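## Task

Rotate the yellow die until 3 faces up and the green die until 5 faces up, with both resting flat and wholly inside the mat; the remaining die has to end up completely outside the mat.

## Robot and tools

Robot: two six-joint arms, left_arm and right_arm, each on a tilted plate fixed to a shared metal frame behind them. Each ends in a two-finger parallel gripper. The fingers point along the gripper's +z axis and close along its x axis. The gripper can only hold things roughly 22 to 28 mm across, squeezing hard. A block on a post sticks out about 14 cm toward the gripper's -y side and turns with it, so watch it near the table and near the other arm.

Scene frame: origin at table-top height, halfway between the arms' nominal bases. +x runs out over the table, +y toward left_arm, +z up. Calibrated bases: left_arm at (-0.005, +0.216, +0.137) m, right_arm at (-0.049, -0.353, +0.137) m. Positions, orientations (quat wxyz), velocities and absolute targets in results use this frame. Printed poses can be a few cm off.

Command rows: every motion argument is a row of 14 numbers, each in [-1, 1], covering both arms even if one stays still. Order: left dx, dy, dz, rx, ry, rz, left shut, then right dx, dy, dz, rx, ry, rz, right shut. The six pose numbers are offsets, not poses. They count from that arm's Hand target when the action or move begins, along the Hand target's own axes. Scale: 1.0 is 0.6 m for dx/dy/dz and 180 degrees for the rotation. rx, ry, rz together form a single rotation vector. All six at 0 re-commands the current Hand target. Shut: any value above 0.01 closes fully, 0.01 or less opens fully; there is no in-between. It starts open. Always resend the shut value you want kept, because 0 means open.

Tools:
- execute_actions(actions, cameras): actions is a list of actions. Each action is a list of up to 15 rows at 1/30 s per row; a short action repeats its last row to fill 15 steps. Every row in an action is an offset from that action's starting Hand target, not from the row before. A later action starts again from the new Hand target, so sending the same offset twice moves twice. An empty list returns state plus all camera images.
- move(target, speed, blend, stop_force, zero, blocking, cameras): straight-line motion of each gripper toward the offset in target. Target is one row or a list of up to 15 rows, and all rows are offsets from the same starting Hand targets. speed is in m/s, 0.002 to 3.6, default 0.25; rotation is capped at twice that in rad/s. It can be one number or one per target. blend is a corner radius in m for lists; 0 stops at each point. stop_force is in N, 3 to 120, shared by both arms. It ends an arm's path when its wrist sensor feels that much push against the motion. Use it only when the gripper does not rotate, and leave it out when lifting away from a contact. zero (default true) rezeroes the force reference first. blocking=false returns after about 0.5 s while the move continues; it cannot be combined with stop_force. Moves take at least 0.5 s and at most 10 s, do not avoid obstacles, and can overshoot when fast.
- wait(seconds 0 to 10, cameras): holds the last commands while time passes.
- stop(cameras): brakes a running move.
- zoom_image(camera, region): region is [x0, y0, x1, y1] in pixels of that camera's latest image, at most 504 by 504.
- zero_wrist_force(arm): sets that arm's force sensor to zero.
- finished_scene(scene): ends scene 1 or 2 for good; the goal must hold without the robot.

Cameras: cam_head_left, cam_head_right, cam_high, cam_low, cam_left_wrist, cam_right_wrist, all 672x504. cameras can be ["all"], [] or a list of names; a wrong name voids the call.

Result lines: end_effector_position (m), end_effector_quat_wxyz, velocities (omitted when Joint velocities read within noise), Hand target (last commanded pose after clipping; the next offsets count from it), Tool commands, Joint positions (rad), Joint torques (positive toward larger joint angle, includes gravity), Wrist force and Wrist torque in the gripper's own axes plus a peak line, motor temperatures, and for move a "move:" line. Its ending word is done (within 3 mm and 2 degrees), off_target, moving, held or fault. limits=paced means the pose was clipped; limits=held means steps were withheld. A gripper may rest short of its Hand target; send the gap as an extra offset.

Control limits: commanded orientation is clipped to 32 degrees from the measured one at each step, so turn large angles in stages. Joint speed tops out at 2.51 rad/s. Motion lags commands by about 0.09 to 0.22 s.

Avoid: forces near 150 N or joint torques at their limits (wrist joints about 16 N m); either stops the arm for 10 s. The arms are stiff, so even slight over-travel into a firm surface can fault; approach slowly. Do not let the arms or grippers collide, and do not close a gripper on the other arm's fingers. Route paths around, not past, an arm's own base. Do not drop dice from height, release them while moving, or let any die leave the table. Long stretched holds heat motors: MOTOR HOT appears at 70 °C, and brakes lock at 85 °C for 30 to 60 s. Loose objects may occasionally get nudged by outside pushes.

Each tool is called after ">>>" in YAML: its name, and indented under it one key for each argument.

## Session

>>> execute_actions:
  actions: []

Scene clock: 0.00 s.
left_arm: end_effector_position=(+0.5256, +0.2565, +0.1948) end_effector_quat_wxyz=(+0.036, +0.986, +0.105, -0.124) | right_arm: end_effector_position=(+0.3593, -0.2672, +0.2383) end_effector_quat_wxyz=(-0.160, +0.696, -0.700, +0.002)
Joint positions: left_arm=[-0.262 -1.229 1.921 4.231 -1.449 1.048] | right_arm=[3.807 -1.582 -2.496 -0.422 1.333 -2.477]
Joint velocities: within noise
Joint torques (N m): no reading
Motor temperatures (°C): left_arm=[29 30 33 37 35 42] | right_arm=[34 29 37 43 40 31]
Wrist force (N): no reading
Wrist torque (N m): no reading
Wrist force, peak (N): no reading
Hand target: left_arm +0.5256, +0.2565, +0.1948; +0.036, +0.986, +0.105, -0.124 | right_arm +0.3593, -0.2672, +0.2383; -0.160, +0.696, -0.700, +0.002
Tool commands: left_gripper/shut=+0.0 right_gripper/shut=+0.0

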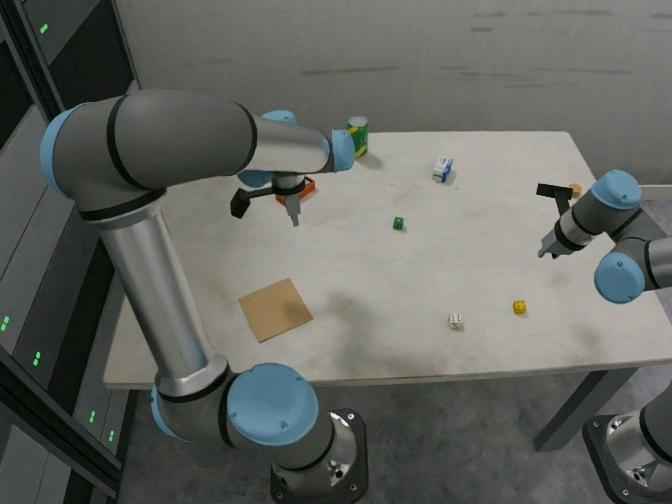

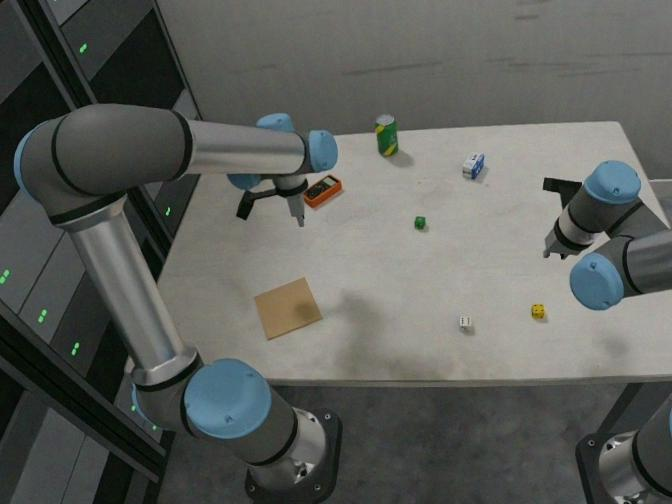

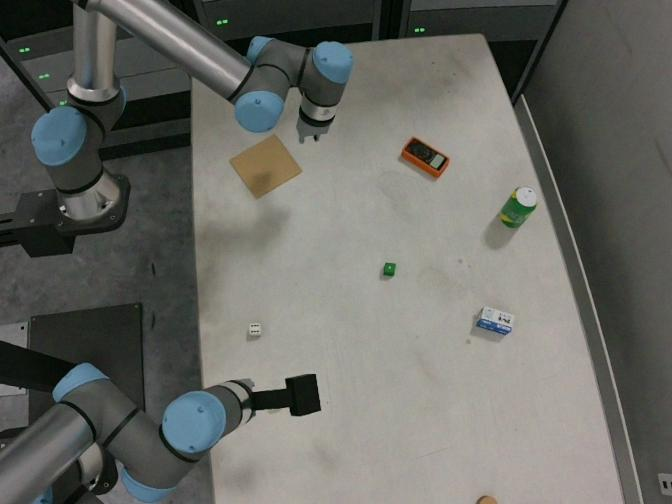

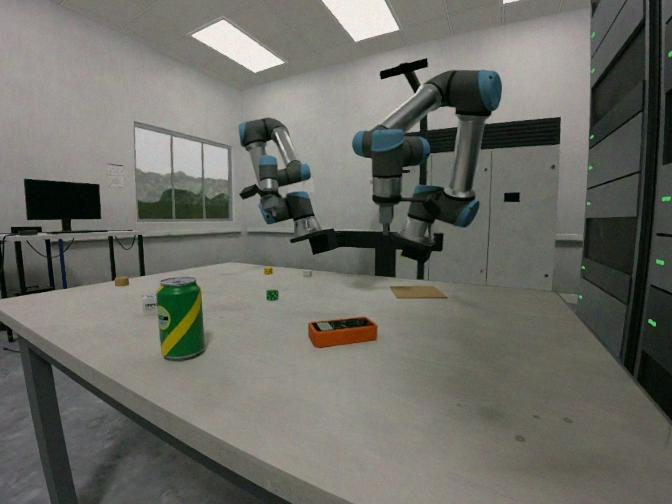

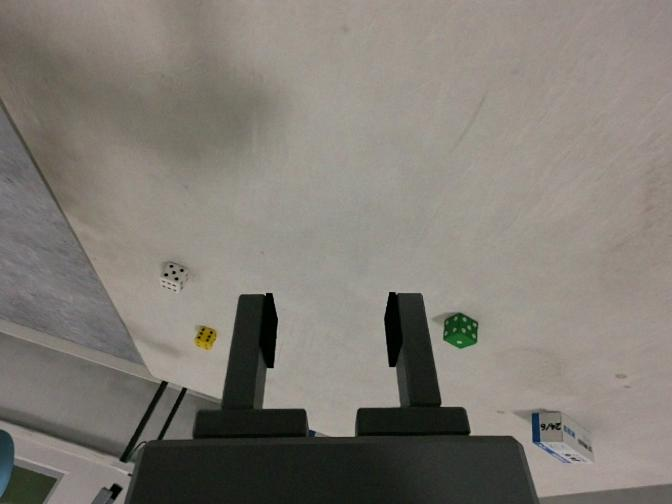

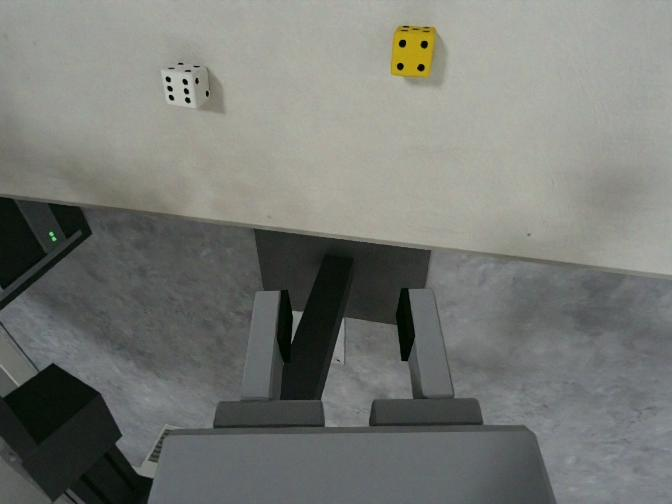

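>>> zoom_image:
  camera: "cam_right_wrist"
  region: [130, 0, 470, 140]

>>> zoom_image:
  camera: "cam_left_wrist"
  region: [130, 230, 500, 370]

>>> zoom_image:
  camera: "cam_head_left"
  region: [230, 160, 570, 360]

>>> zoom_image:
  camera: "cam_high"
  region: [200, 100, 440, 440]

>>> zoom_image:
  camera: "cam_low"
  region: [100, 240, 460, 370]

Scaled by 1.482 from the camera's 672x504 image, which has a finer 960x720 frame.

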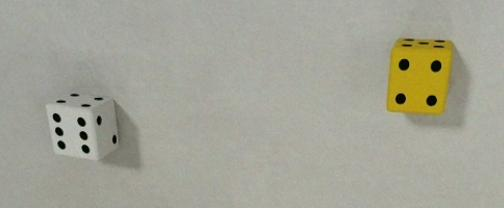

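Scaled by 1.362 from the camera's 672x504 image, which has a finer 960x720 frame.

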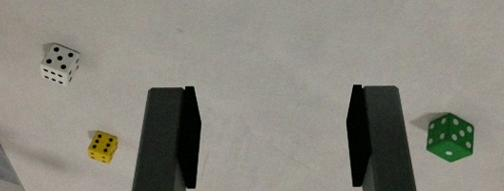

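Scaled by 1.482 from the camera's 672x504 image, which has a finer 960x720 frame.

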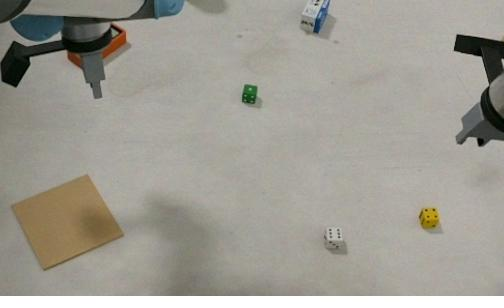

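Scaled by 1.482 from the camera's 672x504 image, which has a finer 960x720 frame.

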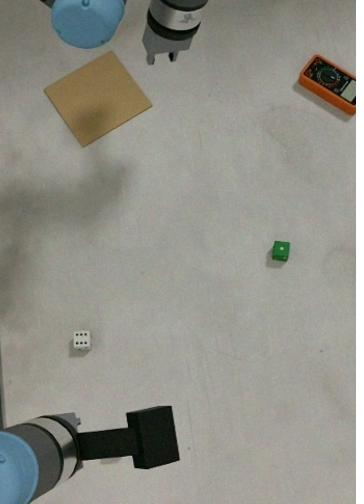

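Scaled by 1.400 from the camera's 672x504 image, which has a finer 960x720 frame.

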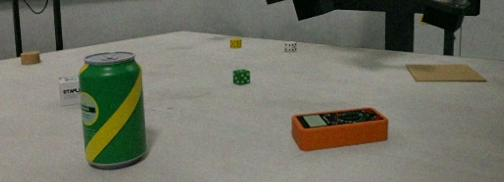

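>>> zoom_image:
  camera: "cam_right_wrist"
  region: [370, 10, 460, 90]

>>> zoom_image:
  camera: "cam_left_wrist"
  region: [420, 290, 500, 370]

>>> zoom_image:
  camera: "cam_head_left"
  region: [380, 200, 420, 240]

>>> zoom_image:
  camera: "cam_high"
  region: [370, 250, 410, 290]

>>> zoom_image:
  camera: "cam_low"
  region: [240, 260, 320, 310]

>>> zoom_image:
  camera: "cam_head_right"
  region: [500, 280, 560, 330]

Scaled by 5.600 from the camera's 672x504 image, which has a finer 960x720 frame.

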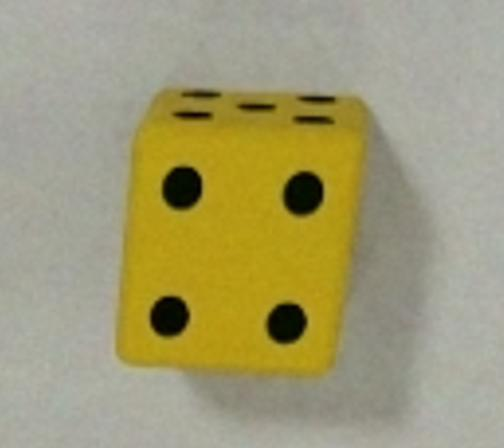

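Scaled by 6.300 from the camera's 672x504 image, which has a finer 960x720 frame.

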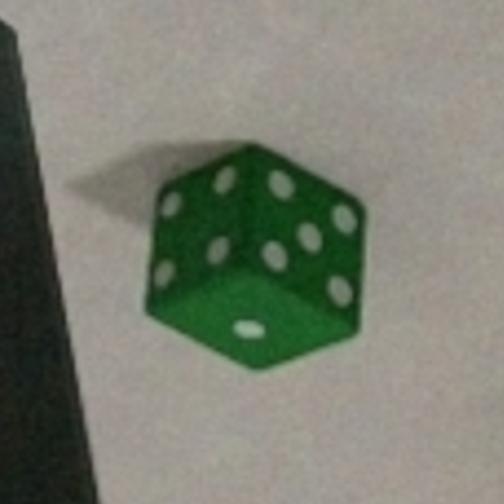

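Scaled by 12.600 from the camera's 672x504 image, which has a finer 960x720 frame.

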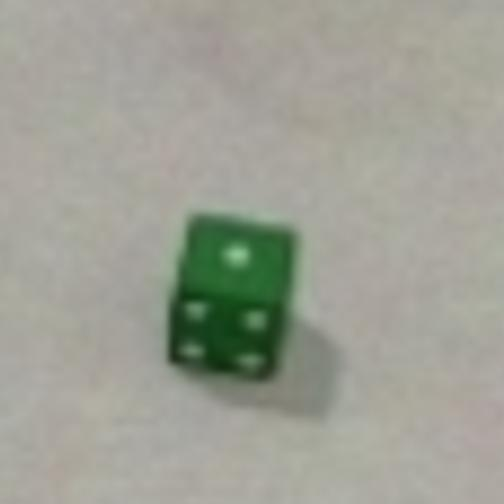

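Scaled by 12.600 from the camera's 672x504 image, which has a finer 960x720 frame.

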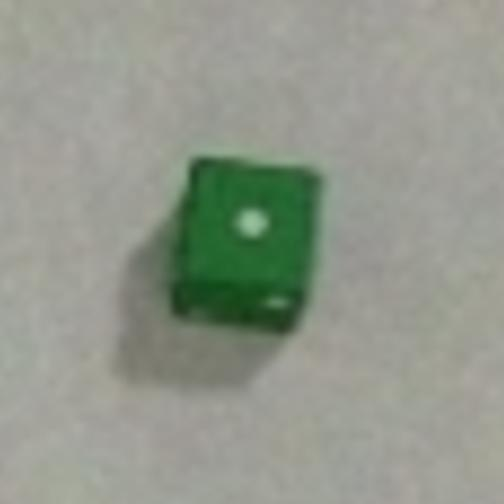

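Scaled by 6.300 from the camera's 672x504 image, which has a finer 960x720 frame.

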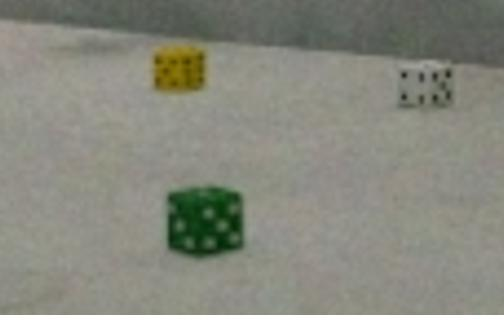

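Scaled by 8.400 from the camera's 672x504 image, which has a finer 960x720 frame.

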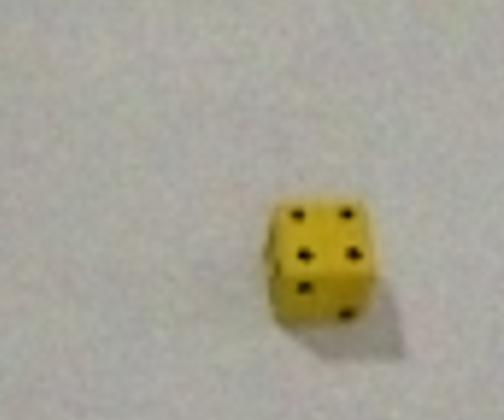

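>>> move:
  target: [0.2085, 0.438, 0.0932, -0.1009, 0.0397, 0.1738, 0, 0.4167, 0, -0.3333, 0, 0, 0, 0]
  speed: 0.25
  cameras: ["cam_left_wrist", "cam_head_left", "cam_high"]

Scene clock: 65.30 s.
left_arm: end_effector_position=(+0.6875, +0.0195, +0.1212) end_effector_quat_wxyz=(+0.215, +0.966, -0.143, -0.031) | right_arm: end_effector_position=(+0.3187, -0.5549, +0.3726) end_effector_quat_wxyz=(-0.160, +0.696, -0.700, +0.002)
Joint positions: left_arm=[-0.407 -0.704 1.452 3.956 -1.724 1.449] | right_arm=[3.133 -1.073 -2.251 -1.076 1.515 -3.135]
Joint torques (N m): left_arm=[-27.13 -25.33 -29.34 0.51 -1.88 1.67] | right_arm=[-8.61 -9.6 39.23 0.62 2.31 -2.55]
Wrist force (N): left_arm=[1.1 0.8 0.0] | right_arm=[-0.3 -0.4 0.7]
Wrist torque (N m): left_arm=[-0.08 -0.08 -0.11] | right_arm=[-0.03 0.02 0.04]
Wrist force, peak (N): left_arm=[1.6 1.4 0.6] | right_arm=[0.4 -1.1 0.0]
Hand target: left_arm +0.6875, +0.0195, +0.1212; +0.215, +0.965, -0.143, -0.031 | right_arm +0.3187, -0.5550, +0.3726; -0.160, +0.696, -0.700, +0.002
Off the commanded pose: left_arm 0.000 m, 0 deg | right_arm 0.000 m, 0 deg.
move: done
Images, in order (width x height): cam_head_left 672x504, cam_high 672x504, cam_left_wrist 672x504.

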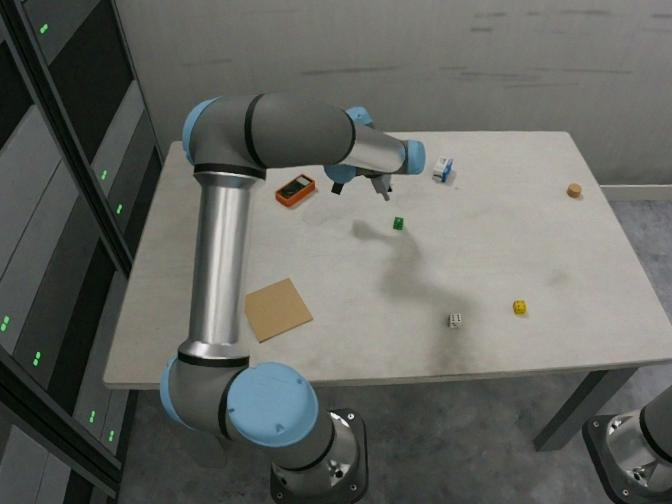

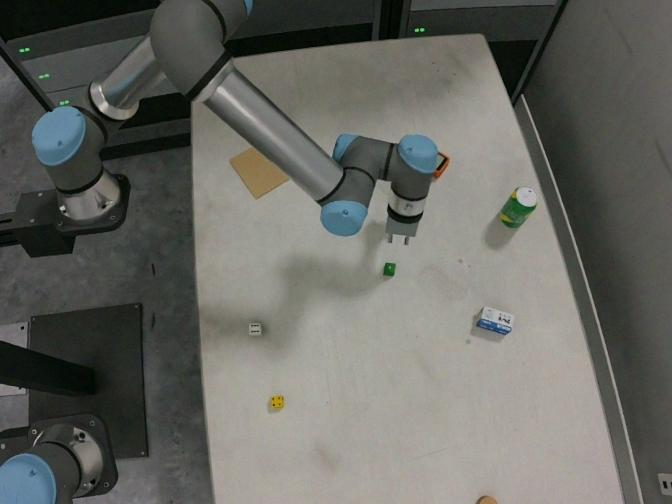

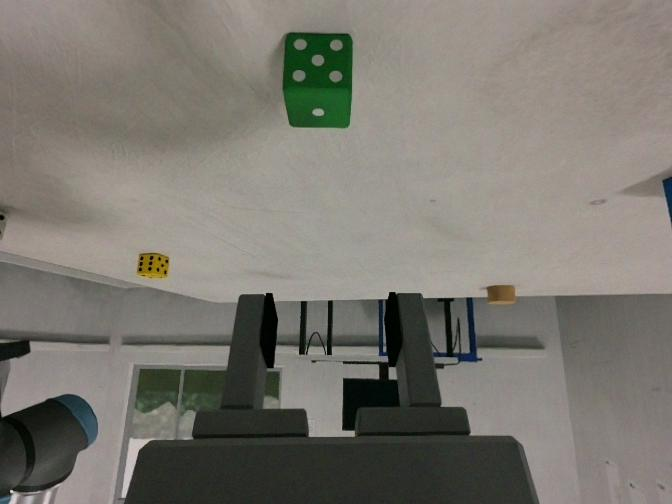

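>>> zoom_image:
  camera: "cam_left_wrist"
  region: [220, 270, 440, 450]

>>> zoom_image:
  camera: "cam_left_wrist"
  region: [260, 20, 380, 140]

Scaled by 2.291 from the camera's 672x504 image, which has a finer 960x720 frame.

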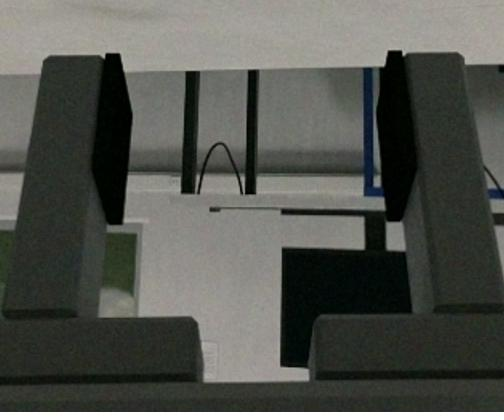

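Scaled by 4.200 from the camera's 672x504 image, which has a finer 960x720 frame.

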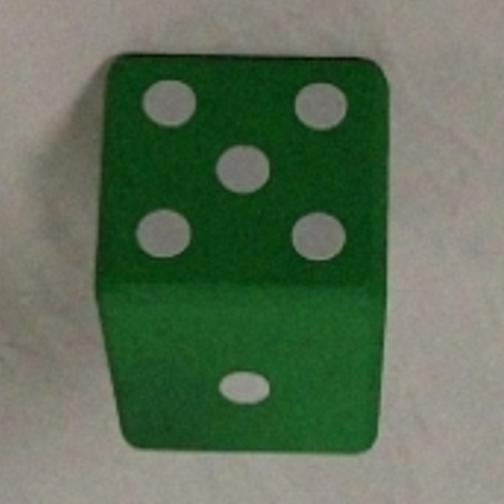

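>>> move:
  target: [-0.00833, -0.0151, 0.0763, 0, 0, 0, 0, 0, 0, 0, 0, 0, 0, 0]
  speed: 0.2
  cameras: ["cam_left_wrist"]

>>> zoom_image:
  camera: "cam_left_wrist"
  region: [230, 20, 430, 320]

Scene clock: 79.03 s.
left_arm: end_effector_position=(+0.6795, +0.0102, +0.0759) end_effector_quat_wxyz=(+0.215, +0.965, -0.143, -0.031) | right_arm: end_effector_position=(+0.3187, -0.5550, +0.3726) end_effector_quat_wxyz=(-0.160, +0.696, -0.700, +0.002)
Joint positions: left_arm=[-0.405 -0.635 1.468 3.872 -1.724 1.451] | right_arm=[3.133 -1.073 -2.251 -1.076 1.515 -3.135]
Joint torques (N m): left_arm=[-5.01 -24.36 -19.04 -5.27 -1.6 1.52] | right_arm=[-9.86 -9.46 38.45 0.7 2.66 -2.46]
Wrist force (N): left_arm=[0.7 0.8 0.2] | right_arm=[-0.2 -0.4 0.2]
Wrist torque (N m): left_arm=[-0.06 -0.03 -0.11] | right_arm=[-0.03 0.01 0.04]
Wrist force, peak (N): left_arm=[1.3 1.2 -0.7] | right_arm=[-0.4 -0.5 0.7]
Hand target: left_arm +0.6795, +0.0102, +0.0759; +0.215, +0.965, -0.143, -0.031 | right_arm +0.3187, -0.5550, +0.3726; -0.160, +0.696, -0.700, +0.002
Off the commanded pose: left_arm 0.000 m, 0 deg | right_arm 0.000 m, 0 deg.
move: done
Images, in order (width x height): cam_left_wrist 672x504.

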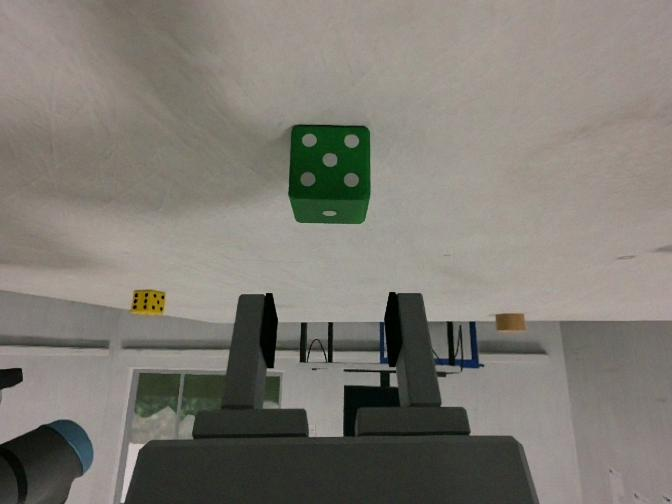

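Scaled by 1.680 from the camera's 672x504 image, which has a finer 960x720 frame.

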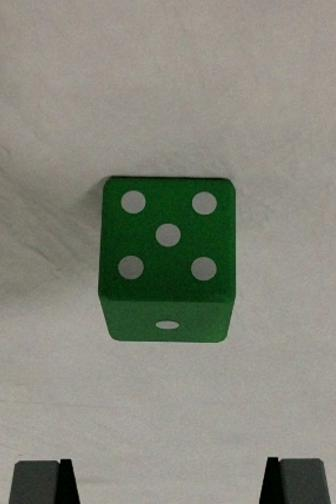

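>>> move:
  target: [0, -0.01763, 0.03775, 0, 0, 0, 0, 0, 0, 0, 0, 0, 0, 0]
  speed: 0.06
  stop_force: 10
  cameras: ["cam_left_wrist", "cam_head_left"]

>>> zoom_image:
  camera: "cam_left_wrist"
  region: [230, 140, 430, 340]

>>> zoom_image:
  camera: "cam_head_left"
  region: [340, 160, 440, 250]

Scene clock: 95.77 s.
left_arm: end_effector_position=(+0.6795, +0.0101, +0.0509) end_effector_quat_wxyz=(+0.215, +0.965, -0.143, -0.031) | right_arm: end_effector_position=(+0.3187, -0.5550, +0.3726) end_effector_quat_wxyz=(-0.160, +0.696, -0.700, +0.002)
Joint positions: left_arm=[-0.395 -0.591 1.46 3.838 -1.724 1.461] | right_arm=[3.133 -1.073 -2.251 -1.076 1.515 -3.135]
Joint torques (N m): left_arm=[-4.82 -26.25 -26.57 -5.52 -1.71 1.58] | right_arm=[-10.05 -10.44 37.45 0.81 2.52 -2.52]
Wrist force (N): left_arm=[1.0 0.5 0.3] | right_arm=[-0.2 -0.3 0.4]
Wrist torque (N m): left_arm=[-0.10 -0.05 -0.11] | right_arm=[-0.02 0.01 0.04]
Wrist force, peak (N): left_arm=[1.2 1.1 -0.2] | right_arm=[-0.4 -0.5 0.6]
Hand target: left_arm +0.6795, +0.0101, +0.0509; +0.215, +0.965, -0.143, -0.031 | right_arm +0.3187, -0.5550, +0.3726; -0.160, +0.696, -0.700, +0.002
Off the commanded pose: left_arm 0.000 m, 0 deg | right_arm 0.000 m, 0 deg.
move: done
Images, in order (width x height): cam_head_left 672x504, cam_left_wrist 672x504.

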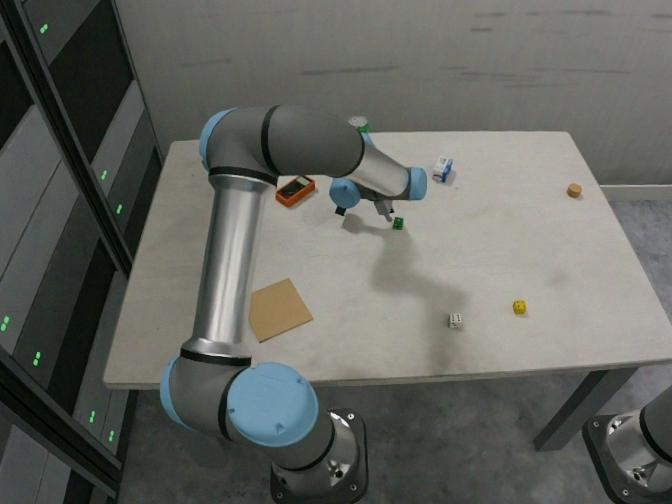

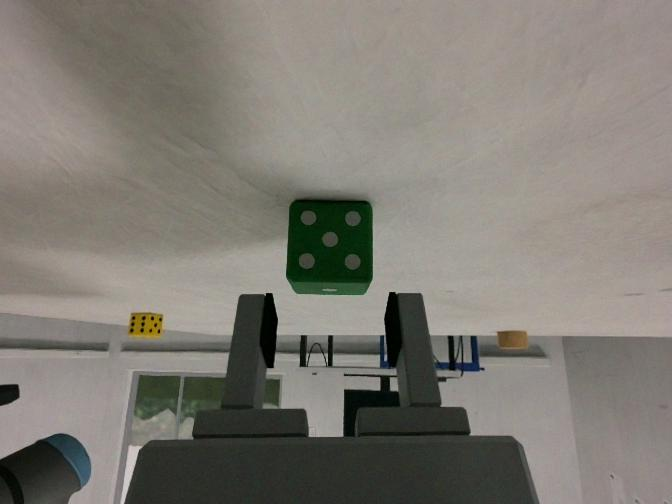

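Scaled by 2.520 from the camera's 672x504 image, which has a finer 960x720 frame.

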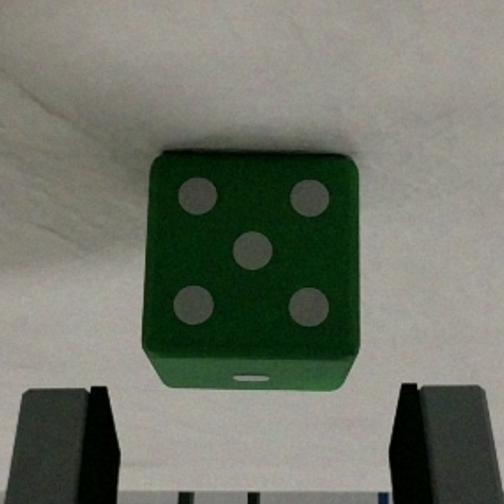

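Scaled by 5.040 from the camera's 672x504 image, which has a finer 960x720 frame.

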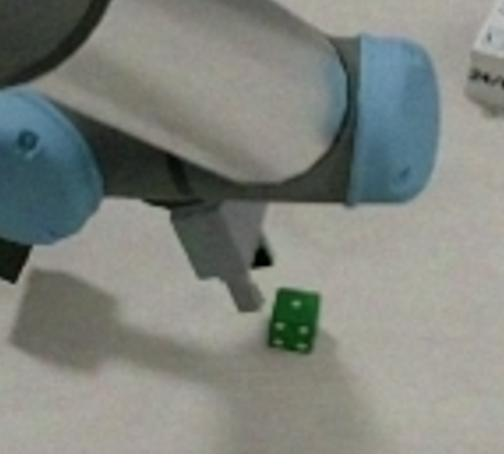

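>>> wait:
  seconds: 0
  cameras: ["cam_high", "cam_low"]

>>> zoom_image:
  camera: "cam_high"
  region: [340, 190, 460, 310]

>>> zoom_image:
  camera: "cam_low"
  region: [210, 220, 330, 320]

Scene clock: 100.43 s.
left_arm: end_effector_position=(+0.6795, +0.0101, +0.0509) end_effector_quat_wxyz=(+0.215, +0.965, -0.143, -0.031) | right_arm: end_effector_position=(+0.3187, -0.5550, +0.3726) end_effector_quat_wxyz=(-0.160, +0.696, -0.700, +0.002)
Joint positions: left_arm=[-0.395 -0.591 1.46 3.838 -1.724 1.461] | right_arm=[3.133 -1.073 -2.251 -1.076 1.515 -3.135]
Joint torques (N m): left_arm=[-6.11 -27.29 -28.23 -5.45 -1.86 1.46] | right_arm=[-10.37 -10.39 37.76 0.65 2.49 -2.52]
Wrist force (N): left_arm=[1.1 0.6 0.1] | right_arm=[0.1 -0.2 0.6]
Wrist torque (N m): left_arm=[-0.09 -0.06 -0.11] | right_arm=[-0.01 -0.01 0.04]
Wrist force, peak (N): left_arm=[1.5 0.7 0.1] | right_arm=[-0.4 -0.4 0.7]
Hand target: left_arm +0.6795, +0.0101, +0.0509; +0.215, +0.965, -0.143, -0.031 | right_arm +0.3187, -0.5550, +0.3726; -0.160, +0.696, -0.700, +0.002
Tool commands: left_gripper/shut=+0.0 right_gripper/shut=+0.0
Off the commanded pose: left_arm 0.000 m, 0 deg | right_arm 0.000 m, 0 deg.
Images, in order (width x height): cam_high 672x504, cam_low 672x504.

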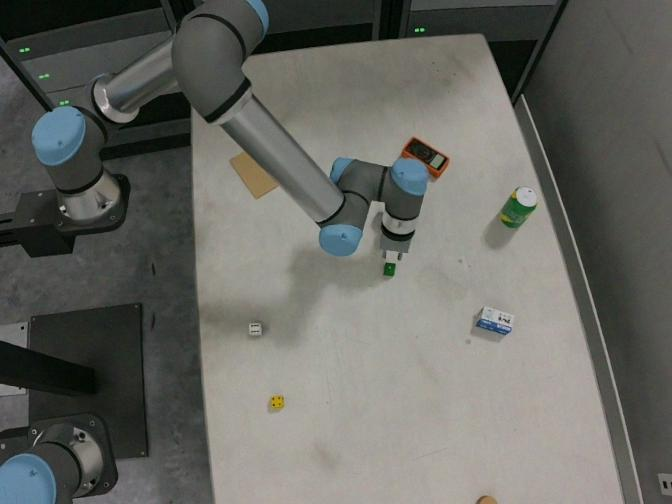

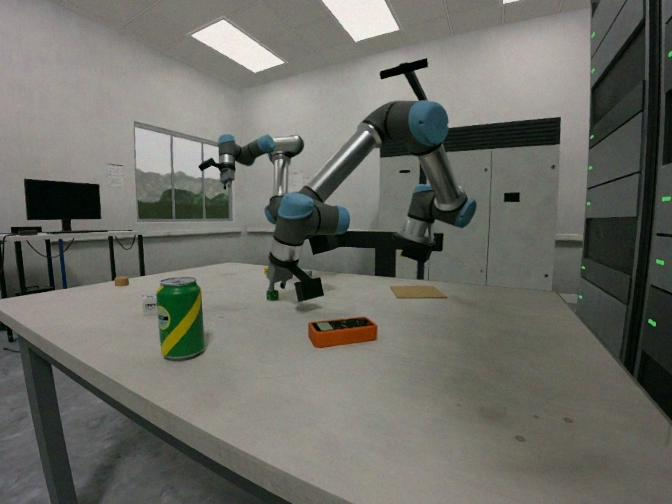

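Scaled by 4.200 from the camera's 672x504 image, which has a finer 960x720 frame.

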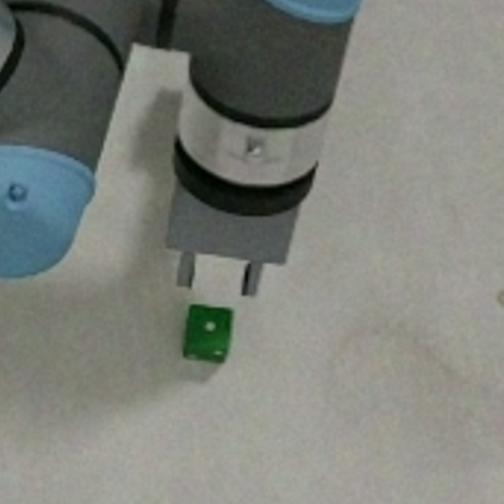

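Scaled by 4.200 from the camera's 672x504 image, which has a finer 960x720 frame.

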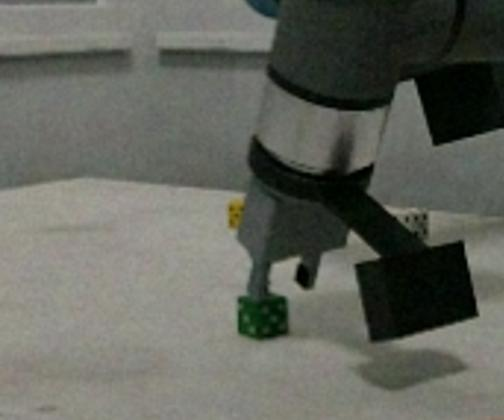

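>>> move:
  target: [-0.00083, 0.0213, 0.0448, 0, 0, 0, 0, 0, 0, 0, 0, 0, 0, 0]
  speed: 0.05
  stop_force: 8
  cameras: ["cam_left_wrist", "cam_high"]

>>> zoom_image:
  camera: "cam_left_wrist"
  region: [230, 180, 430, 380]

>>> zoom_image:
  camera: "cam_high"
  region: [350, 210, 430, 290]

Scene clock: 107.00 s.
left_arm: end_effector_position=(+0.6724, -0.0117, +0.0319) end_effector_quat_wxyz=(+0.215, +0.965, -0.143, -0.031) | right_arm: end_effector_position=(+0.3187, -0.5550, +0.3726) end_effector_quat_wxyz=(-0.160, +0.696, -0.700, +0.002)
Joint positions: left_arm=[-0.419 -0.548 1.455 3.796 -1.724 1.437] | right_arm=[3.133 -1.073 -2.251 -1.076 1.515 -3.135]
Joint torques (N m): left_arm=[-27.11 -26.89 -26.14 -5.43 1.15 -1.02] | right_arm=[-9.58 -9.04 37.57 0.84 2.58 -2.43]
Wrist force (N): left_arm=[1.1 0.5 0.2] | right_arm=[-0.1 -0.3 0.1]
Wrist torque (N m): left_arm=[-0.12 -0.08 -0.02] | right_arm=[-0.02 0.00 0.04]
Wrist force, peak (N): left_arm=[1.3 1.0 0.4] | right_arm=[-0.2 -0.5 0.7]
Hand target: left_arm +0.6724, -0.0117, +0.0319; +0.215, +0.965, -0.143, -0.031 | right_arm +0.3187, -0.5550, +0.3726; -0.160, +0.696, -0.700, +0.002
Off the commanded pose: left_arm 0.000 m, 0 deg | right_arm 0.000 m, 0 deg.
move: done
Images, in order (width x height): cam_high 672x504, cam_left_wrist 672x504.

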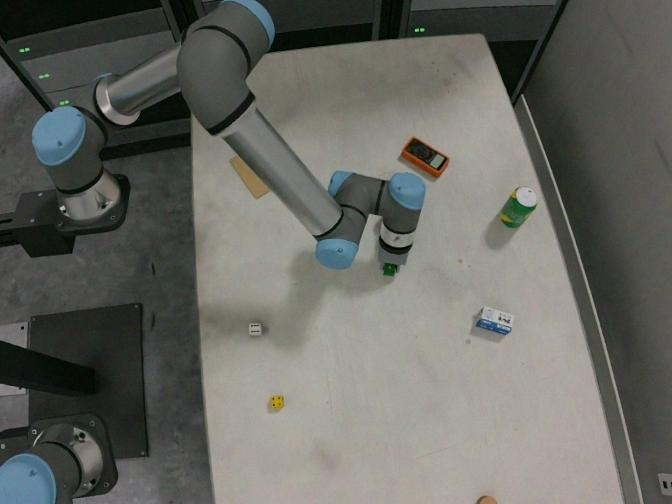

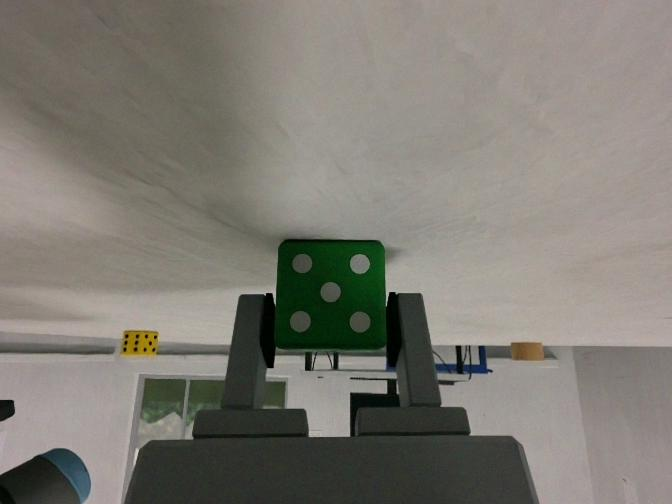

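Scaled by 2.520 from the camera's 672x504 image, which has a finer 960x720 frame.

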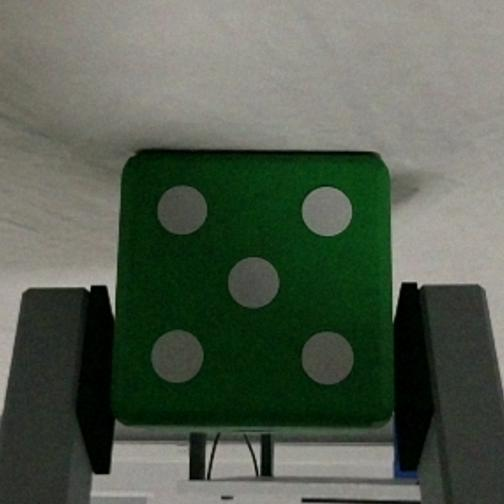

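Scaled by 6.300 from the camera's 672x504 image, which has a finer 960x720 frame.

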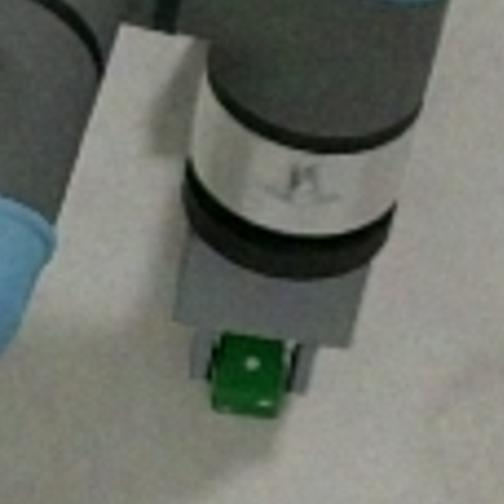

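>>> move:
  target: [0, -0.00141, 0.00302, 0, 0, 0, 0, 0, 0, 0, 0, 0, 0, 0]
  speed: 0.03
  stop_force: 8
  cameras: []

>>> execute_actions:
  actions:
    - [[0,0,0,0,0,0,1,0,0,0,0,0,0,0]]
  cameras: ["cam_left_wrist"]

Scene clock: 122.23 s.
left_arm: end_effector_position=(+0.6724, -0.0117, +0.0299) end_effector_quat_wxyz=(+0.215, +0.965, -0.143, -0.031) | right_arm: end_effector_position=(+0.3187, -0.5550, +0.3726) end_effector_quat_wxyz=(-0.160, +0.696, -0.700, +0.002)
Joint positions: left_arm=[-0.418 -0.545 1.454 3.794 -1.724 1.438] | right_arm=[3.133 -1.073 -2.251 -1.076 1.515 -3.135]
Joint torques (N m): left_arm=[-4.94 -26.11 -25.91 -5.28 0.74 1.35] | right_arm=[-10 -9.12 37.41 0.79 2.27 -2.47]
Wrist force (N): left_arm=[1.1 0.8 0.2] | right_arm=[0.2 -0.2 0.3]
Wrist torque (N m): left_arm=[-0.09 -0.07 -0.03] | right_arm=[-0.01 -0.03 0.04]
Wrist force, peak (N): left_arm=[1.4 0.7 0.1] | right_arm=[-0.1 -0.5 0.8]
Hand target: left_arm +0.6724, -0.0117, +0.0299; +0.215, +0.965, -0.143, -0.031 | right_arm +0.3187, -0.5550, +0.3726; -0.160, +0.696, -0.700, +0.002
Off the commanded pose: left_arm 0.000 m, 0 deg | right_arm 0.000 m, 0 deg.
move: done
No camera images: "cameras" was empty.

Scene clock: 122.93 s.
left_arm: end_effector_position=(+0.6724, -0.0117, +0.0299) end_effector_quat_wxyz=(+0.215, +0.965, -0.143, -0.031) | right_arm: end_effector_position=(+0.3187, -0.5550, +0.3726) end_effector_quat_wxyz=(-0.160, +0.696, -0.700, +0.002)
Joint positions: left_arm=[-0.418 -0.545 1.454 3.794 -1.724 1.438] | right_arm=[3.133 -1.073 -2.251 -1.076 1.515 -3.135]
Joint torques (N m): left_arm=[-5.8 -27.09 -23.92 -4.73 0.25 1.14] | right_arm=[-9.95 -9.63 38.59 0.91 2.4 -2.3]
Wrist force (N): left_arm=[1.0 0.8 -0.1] | right_arm=[0.0 -0.4 0.6]
Wrist torque (N m): left_arm=[-0.09 -0.06 -0.02] | right_arm=[-0.02 -0.01 0.03]
Wrist force, peak (N): left_arm=[1.4 0.8 0.0] | right_arm=[-0.1 -0.7 0.7]
Hand target: left_arm +0.6724, -0.0117, +0.0299; +0.215, +0.965, -0.143, -0.031 | right_arm +0.3187, -0.5550, +0.3726; -0.160, +0.696, -0.700, +0.002
Off the commanded pose: left_arm 0.000 m, 0 deg | right_arm 0.000 m, 0 deg.
Images, in order (width x height): cam_left_wrist 672x504.

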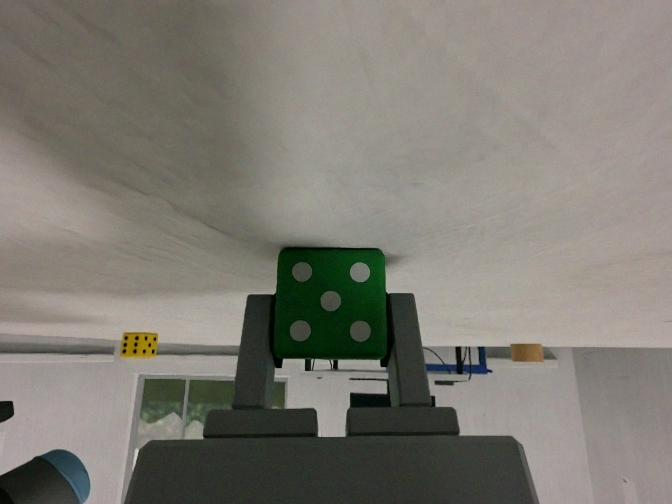

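>>> move:
  target:
    - [0,0.0846,-0.1812,0,0,0,1,0,0,0,0,0,0,0]
    - [-0.4715,-0.2898,-0.4477,0.0961,0.1290,-0.5823,1,0,0,0,0,0,0,0]
    - [-0.5448,-0.3647,-0.3172,0.3362,-0.2192,-0.6014,1,0,0,0,0,0,0,0]
  speed: 0.3
  blend: [0.03, 0.03, 0]
  cameras: ["cam_left_wrist", "cam_high"]

Scene clock: 133.10 s.
left_arm: end_effector_position=(+0.4406, +0.3501, +0.1091) end_effector_quat_wxyz=(-0.379, +0.597, +0.596, -0.380) | right_arm: end_effector_position=(+0.3187, -0.5550, +0.3726) end_effector_quat_wxyz=(-0.160, +0.696, -0.700, +0.002)
Joint positions: left_arm=[-0.034 -0.866 1.613 5.046 -1.482 -0.264] | right_arm=[3.133 -1.073 -2.251 -1.076 1.515 -3.135]
Joint torques (N m): left_arm=[-1.03 -21.41 -24.25 2.62 -1.61 -1.39] | right_arm=[-10.42 -9.1 37.51 0.98 2.23 -2.47]
Wrist force (N): left_arm=[0.0 -0.9 0.5] | right_arm=[-0.1 -0.1 0.2]
Wrist torque (N m): left_arm=[0.01 0.14 0.25] | right_arm=[0.00 0.01 0.03]
Wrist force, peak (N): left_arm=[1.6 1.5 -0.6] | right_arm=[-0.2 -0.4 0.7]
Hand target: left_arm +0.4406, +0.3501, +0.1091; -0.380, +0.597, +0.595, -0.380 | right_arm +0.3187, -0.5550, +0.3726; -0.160, +0.696, -0.700, +0.002
Off the commanded pose: left_arm 0.000 m, 0 deg | right_arm 0.000 m, 0 deg.
move: done
Images, in order (width x height): cam_high 672x504, cam_left_wrist 672x504.

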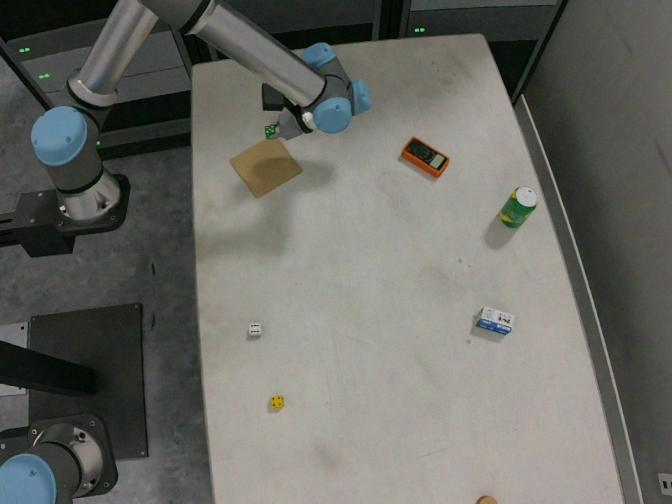

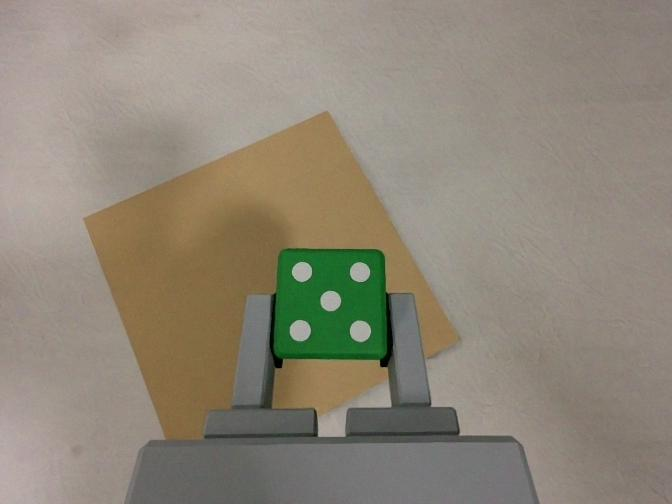

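>>> move:
  target: [-0.003, 0.0508, 0.1079, 0, 0, 0, 1, 0, 0, 0, 0, 0, 0, 0]
  speed: 0.15
  cameras: ["cam_left_wrist"]

Scene clock: 138.60 s.
left_arm: end_effector_position=(+0.3948, +0.3483, +0.0542) end_effector_quat_wxyz=(-0.380, +0.597, +0.595, -0.380) | right_arm: end_effector_position=(+0.3187, -0.5550, +0.3726) end_effector_quat_wxyz=(-0.160, +0.696, -0.700, +0.002)
Joint positions: left_arm=[-0.013 -0.83 1.753 4.869 -1.464 -0.255] | right_arm=[3.133 -1.073 -2.251 -1.076 1.515 -3.135]
Joint torques (N m): left_arm=[-1.04 -21.73 0.19 -2.06 1.06 1.21] | right_arm=[-9.76 -9.41 37.43 1.01 2.51 -2.4]
Wrist force (N): left_arm=[0.0 -1.3 0.9] | right_arm=[-0.1 -0.2 0.4]
Wrist torque (N m): left_arm=[-0.03 0.15 0.26] | right_arm=[-0.01 0.00 0.04]
Wrist force, peak (N): left_arm=[-0.1 -2.3 1.0] | right_arm=[-0.2 -0.5 0.7]
Hand target: left_arm +0.3947, +0.3483, +0.0541; -0.380, +0.597, +0.595, -0.380 | right_arm +0.3187, -0.5550, +0.3726; -0.160, +0.696, -0.700, +0.002
Off the commanded pose: left_arm 0.000 m, 0 deg | right_arm 0.000 m, 0 deg.
move: done
Images, in order (width x height): cam_left_wrist 672x504.

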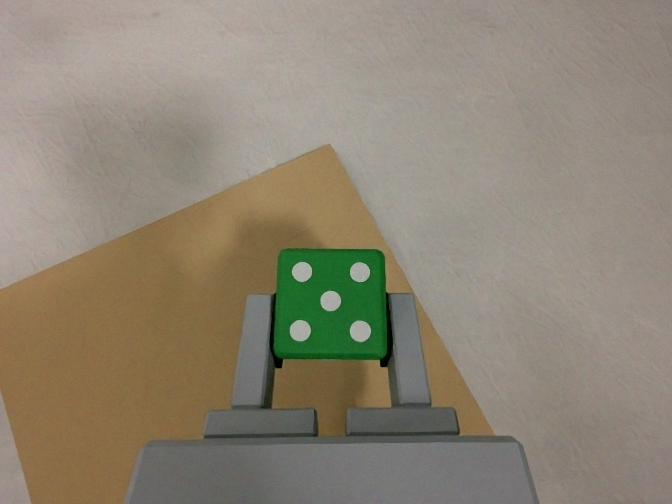

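>>> move:
  target: [0, 0.0423, 0.0197, 0, 0, 0, 1, 0, 0, 0, 0, 0, 0, 0]
  speed: 0.1
  cameras: []

>>> move:
  target: [0, 0.0332, 0.0155, 0, 0, 0, 1, 0, 0, 0, 0, 0, 0, 0]
  speed: 0.015
  stop_force: 6
  cameras: ["cam_left_wrist"]

Scene clock: 140.77 s.
left_arm: end_effector_position=(+0.3947, +0.3482, +0.0262) end_effector_quat_wxyz=(-0.380, +0.597, +0.595, -0.380) | right_arm: end_effector_position=(+0.3187, -0.5550, +0.3726) end_effector_quat_wxyz=(-0.160, +0.696, -0.700, +0.002)
Joint positions: left_arm=[0 -0.773 1.739 4.825 -1.452 -0.248] | right_arm=[3.133 -1.073 -2.251 -1.076 1.515 -3.135]
Joint torques (N m): left_arm=[-2.47 -20.6 -18.89 -2.17 1.18 1.63] | right_arm=[-9.84 -8.79 37.55 0.9 2.24 -2.31]
Wrist force (N): left_arm=[0.0 -1.4 0.6] | right_arm=[-0.3 -0.4 0.2]
Wrist torque (N m): left_arm=[-0.02 0.14 0.22] | right_arm=[-0.03 0.02 0.03]
Wrist force, peak (N): left_arm=[-0.2 -1.8 0.9] | right_arm=[-0.5 -0.4 0.6]
Hand target: left_arm +0.3947, +0.3482, +0.0261; -0.380, +0.597, +0.595, -0.380 | right_arm +0.3187, -0.5550, +0.3726; -0.160, +0.696, -0.700, +0.002
Off the commanded pose: left_arm 0.000 m, 0 deg | right_arm 0.000 m, 0 deg.
move: done
No camera images: "cameras" was empty.

Scene clock: 142.27 s.
left_arm: end_effector_position=(+0.3947, +0.3482, +0.0219) end_effector_quat_wxyz=(-0.380, +0.597, +0.595, -0.380) | right_arm: end_effector_position=(+0.3187, -0.5550, +0.3726) end_effector_quat_wxyz=(-0.160, +0.696, -0.700, +0.002)
Joint positions: left_arm=[0.002 -0.764 1.737 4.819 -1.45 -0.247] | right_arm=[3.133 -1.073 -2.251 -1.076 1.515 -3.135]
Joint torques (N m): left_arm=[-22.61 -61.96 -0.51 1.29 -1.17 -0.87] | right_arm=[-9.96 -9.14 37.65 1.09 2.29 -2.31]
Wrist force (N): left_arm=[0.5 -6.2 1.0] | right_arm=[0.1 -0.3 0.2]
Wrist torque (N m): left_arm=[-0.07 0.14 0.21] | right_arm=[-0.01 -0.01 0.03]
Wrist force, peak (N): left_arm=[2.2 -23.0 -7.6] | right_arm=[-0.5 -0.5 0.4]
Hand target: left_arm +0.3947, +0.3482, +0.0219; -0.380, +0.597, +0.595, -0.380 (not the last commanded pose) | right_arm +0.3187, -0.5550, +0.3726; -0.160, +0.696, -0.700, +0.002
Off the commanded pose: left_arm 0.018 m, 0 deg | right_arm 0.000 m, 0 deg.
move: contact (left_arm)
Images, in order (width x height): cam_left_wrist 672x504.

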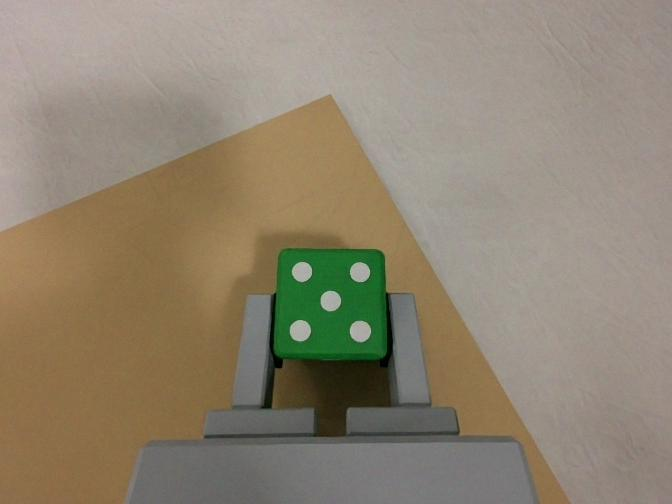

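>>> wait:
  seconds: 0
  cameras: ["cam_low", "cam_head_left"]

>>> zoom_image:
  camera: "cam_low"
  region: [360, 220, 480, 310]

>>> zoom_image:
  camera: "cam_head_left"
  region: [200, 240, 330, 360]

Scene clock: 143.23 s.
left_arm: end_effector_position=(+0.3947, +0.3482, +0.0219) end_effector_quat_wxyz=(-0.380, +0.597, +0.595, -0.380) | right_arm: end_effector_position=(+0.3187, -0.5550, +0.3726) end_effector_quat_wxyz=(-0.160, +0.696, -0.700, +0.002)
Joint positions: left_arm=[0.002 -0.764 1.737 4.819 -1.45 -0.247] | right_arm=[3.133 -1.073 -2.251 -1.076 1.515 -3.135]
Joint torques (N m): left_arm=[-20.97 -61.59 -0.66 0.93 -1.13 -1.01] | right_arm=[-11.08 -8.28 38.43 1 2.26 -2.2]
Wrist force (N): left_arm=[0.1 -6.4 1.0] | right_arm=[0.0 -0.3 0.2]
Wrist torque (N m): left_arm=[-0.07 0.17 0.21] | right_arm=[-0.02 0.00 0.03]
Wrist force, peak (N): left_arm=[0.3 -6.4 0.9] | right_arm=[-0.4 -0.4 0.6]
Hand target: left_arm +0.3947, +0.3482, +0.0219; -0.380, +0.597, +0.595, -0.380 (not the last commanded pose) | right_arm +0.3187, -0.5550, +0.3726; -0.160, +0.696, -0.700, +0.002
Tool commands: left_gripper/shut=+1.0 right_gripper/shut=+0.0
Off the commanded pose: left_arm 0.018 m, 0 deg | right_arm 0.000 m, 0 deg.
Images, in order (width x height): cam_head_left 672x504, cam_low 672x504.

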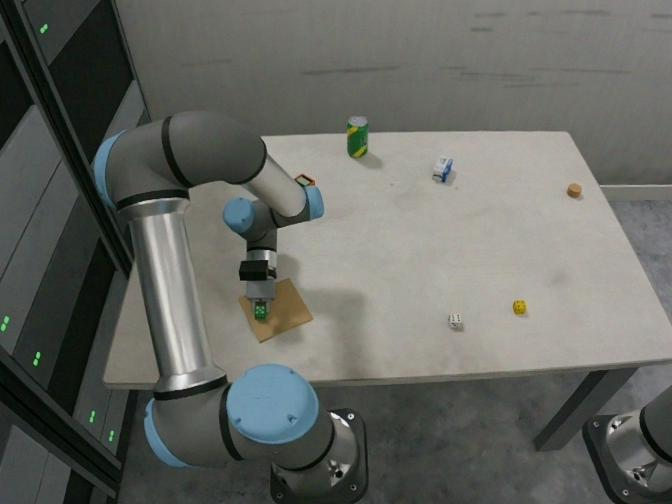

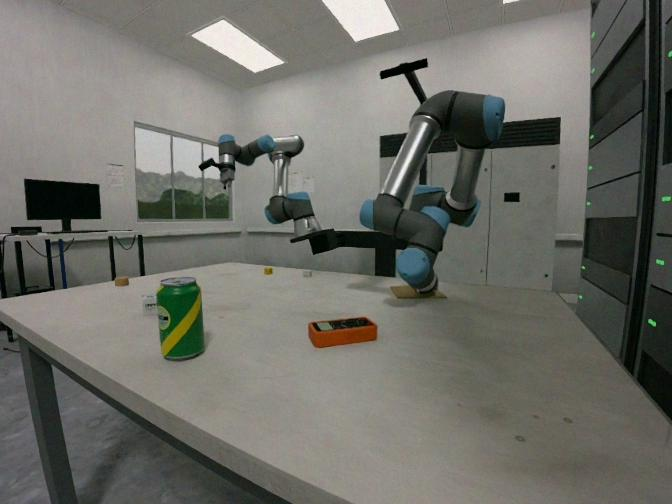

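Scaled by 4.200 from the camera's 672x504 image, which has a finer 960x720 frame.

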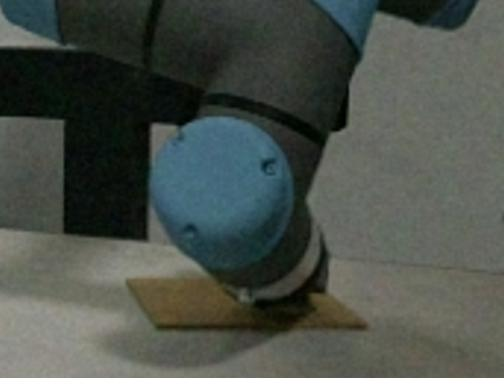

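Scaled by 3.877 from the camera's 672x504 image, which has a finer 960x720 frame.

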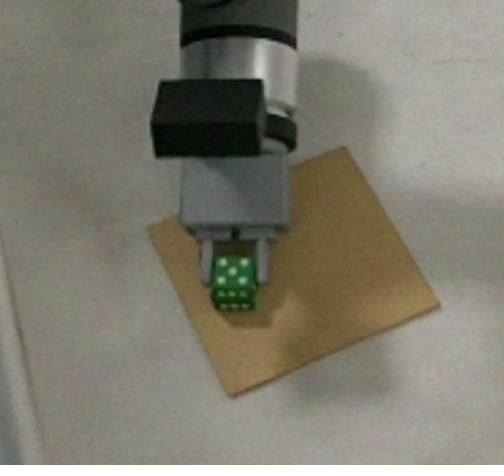

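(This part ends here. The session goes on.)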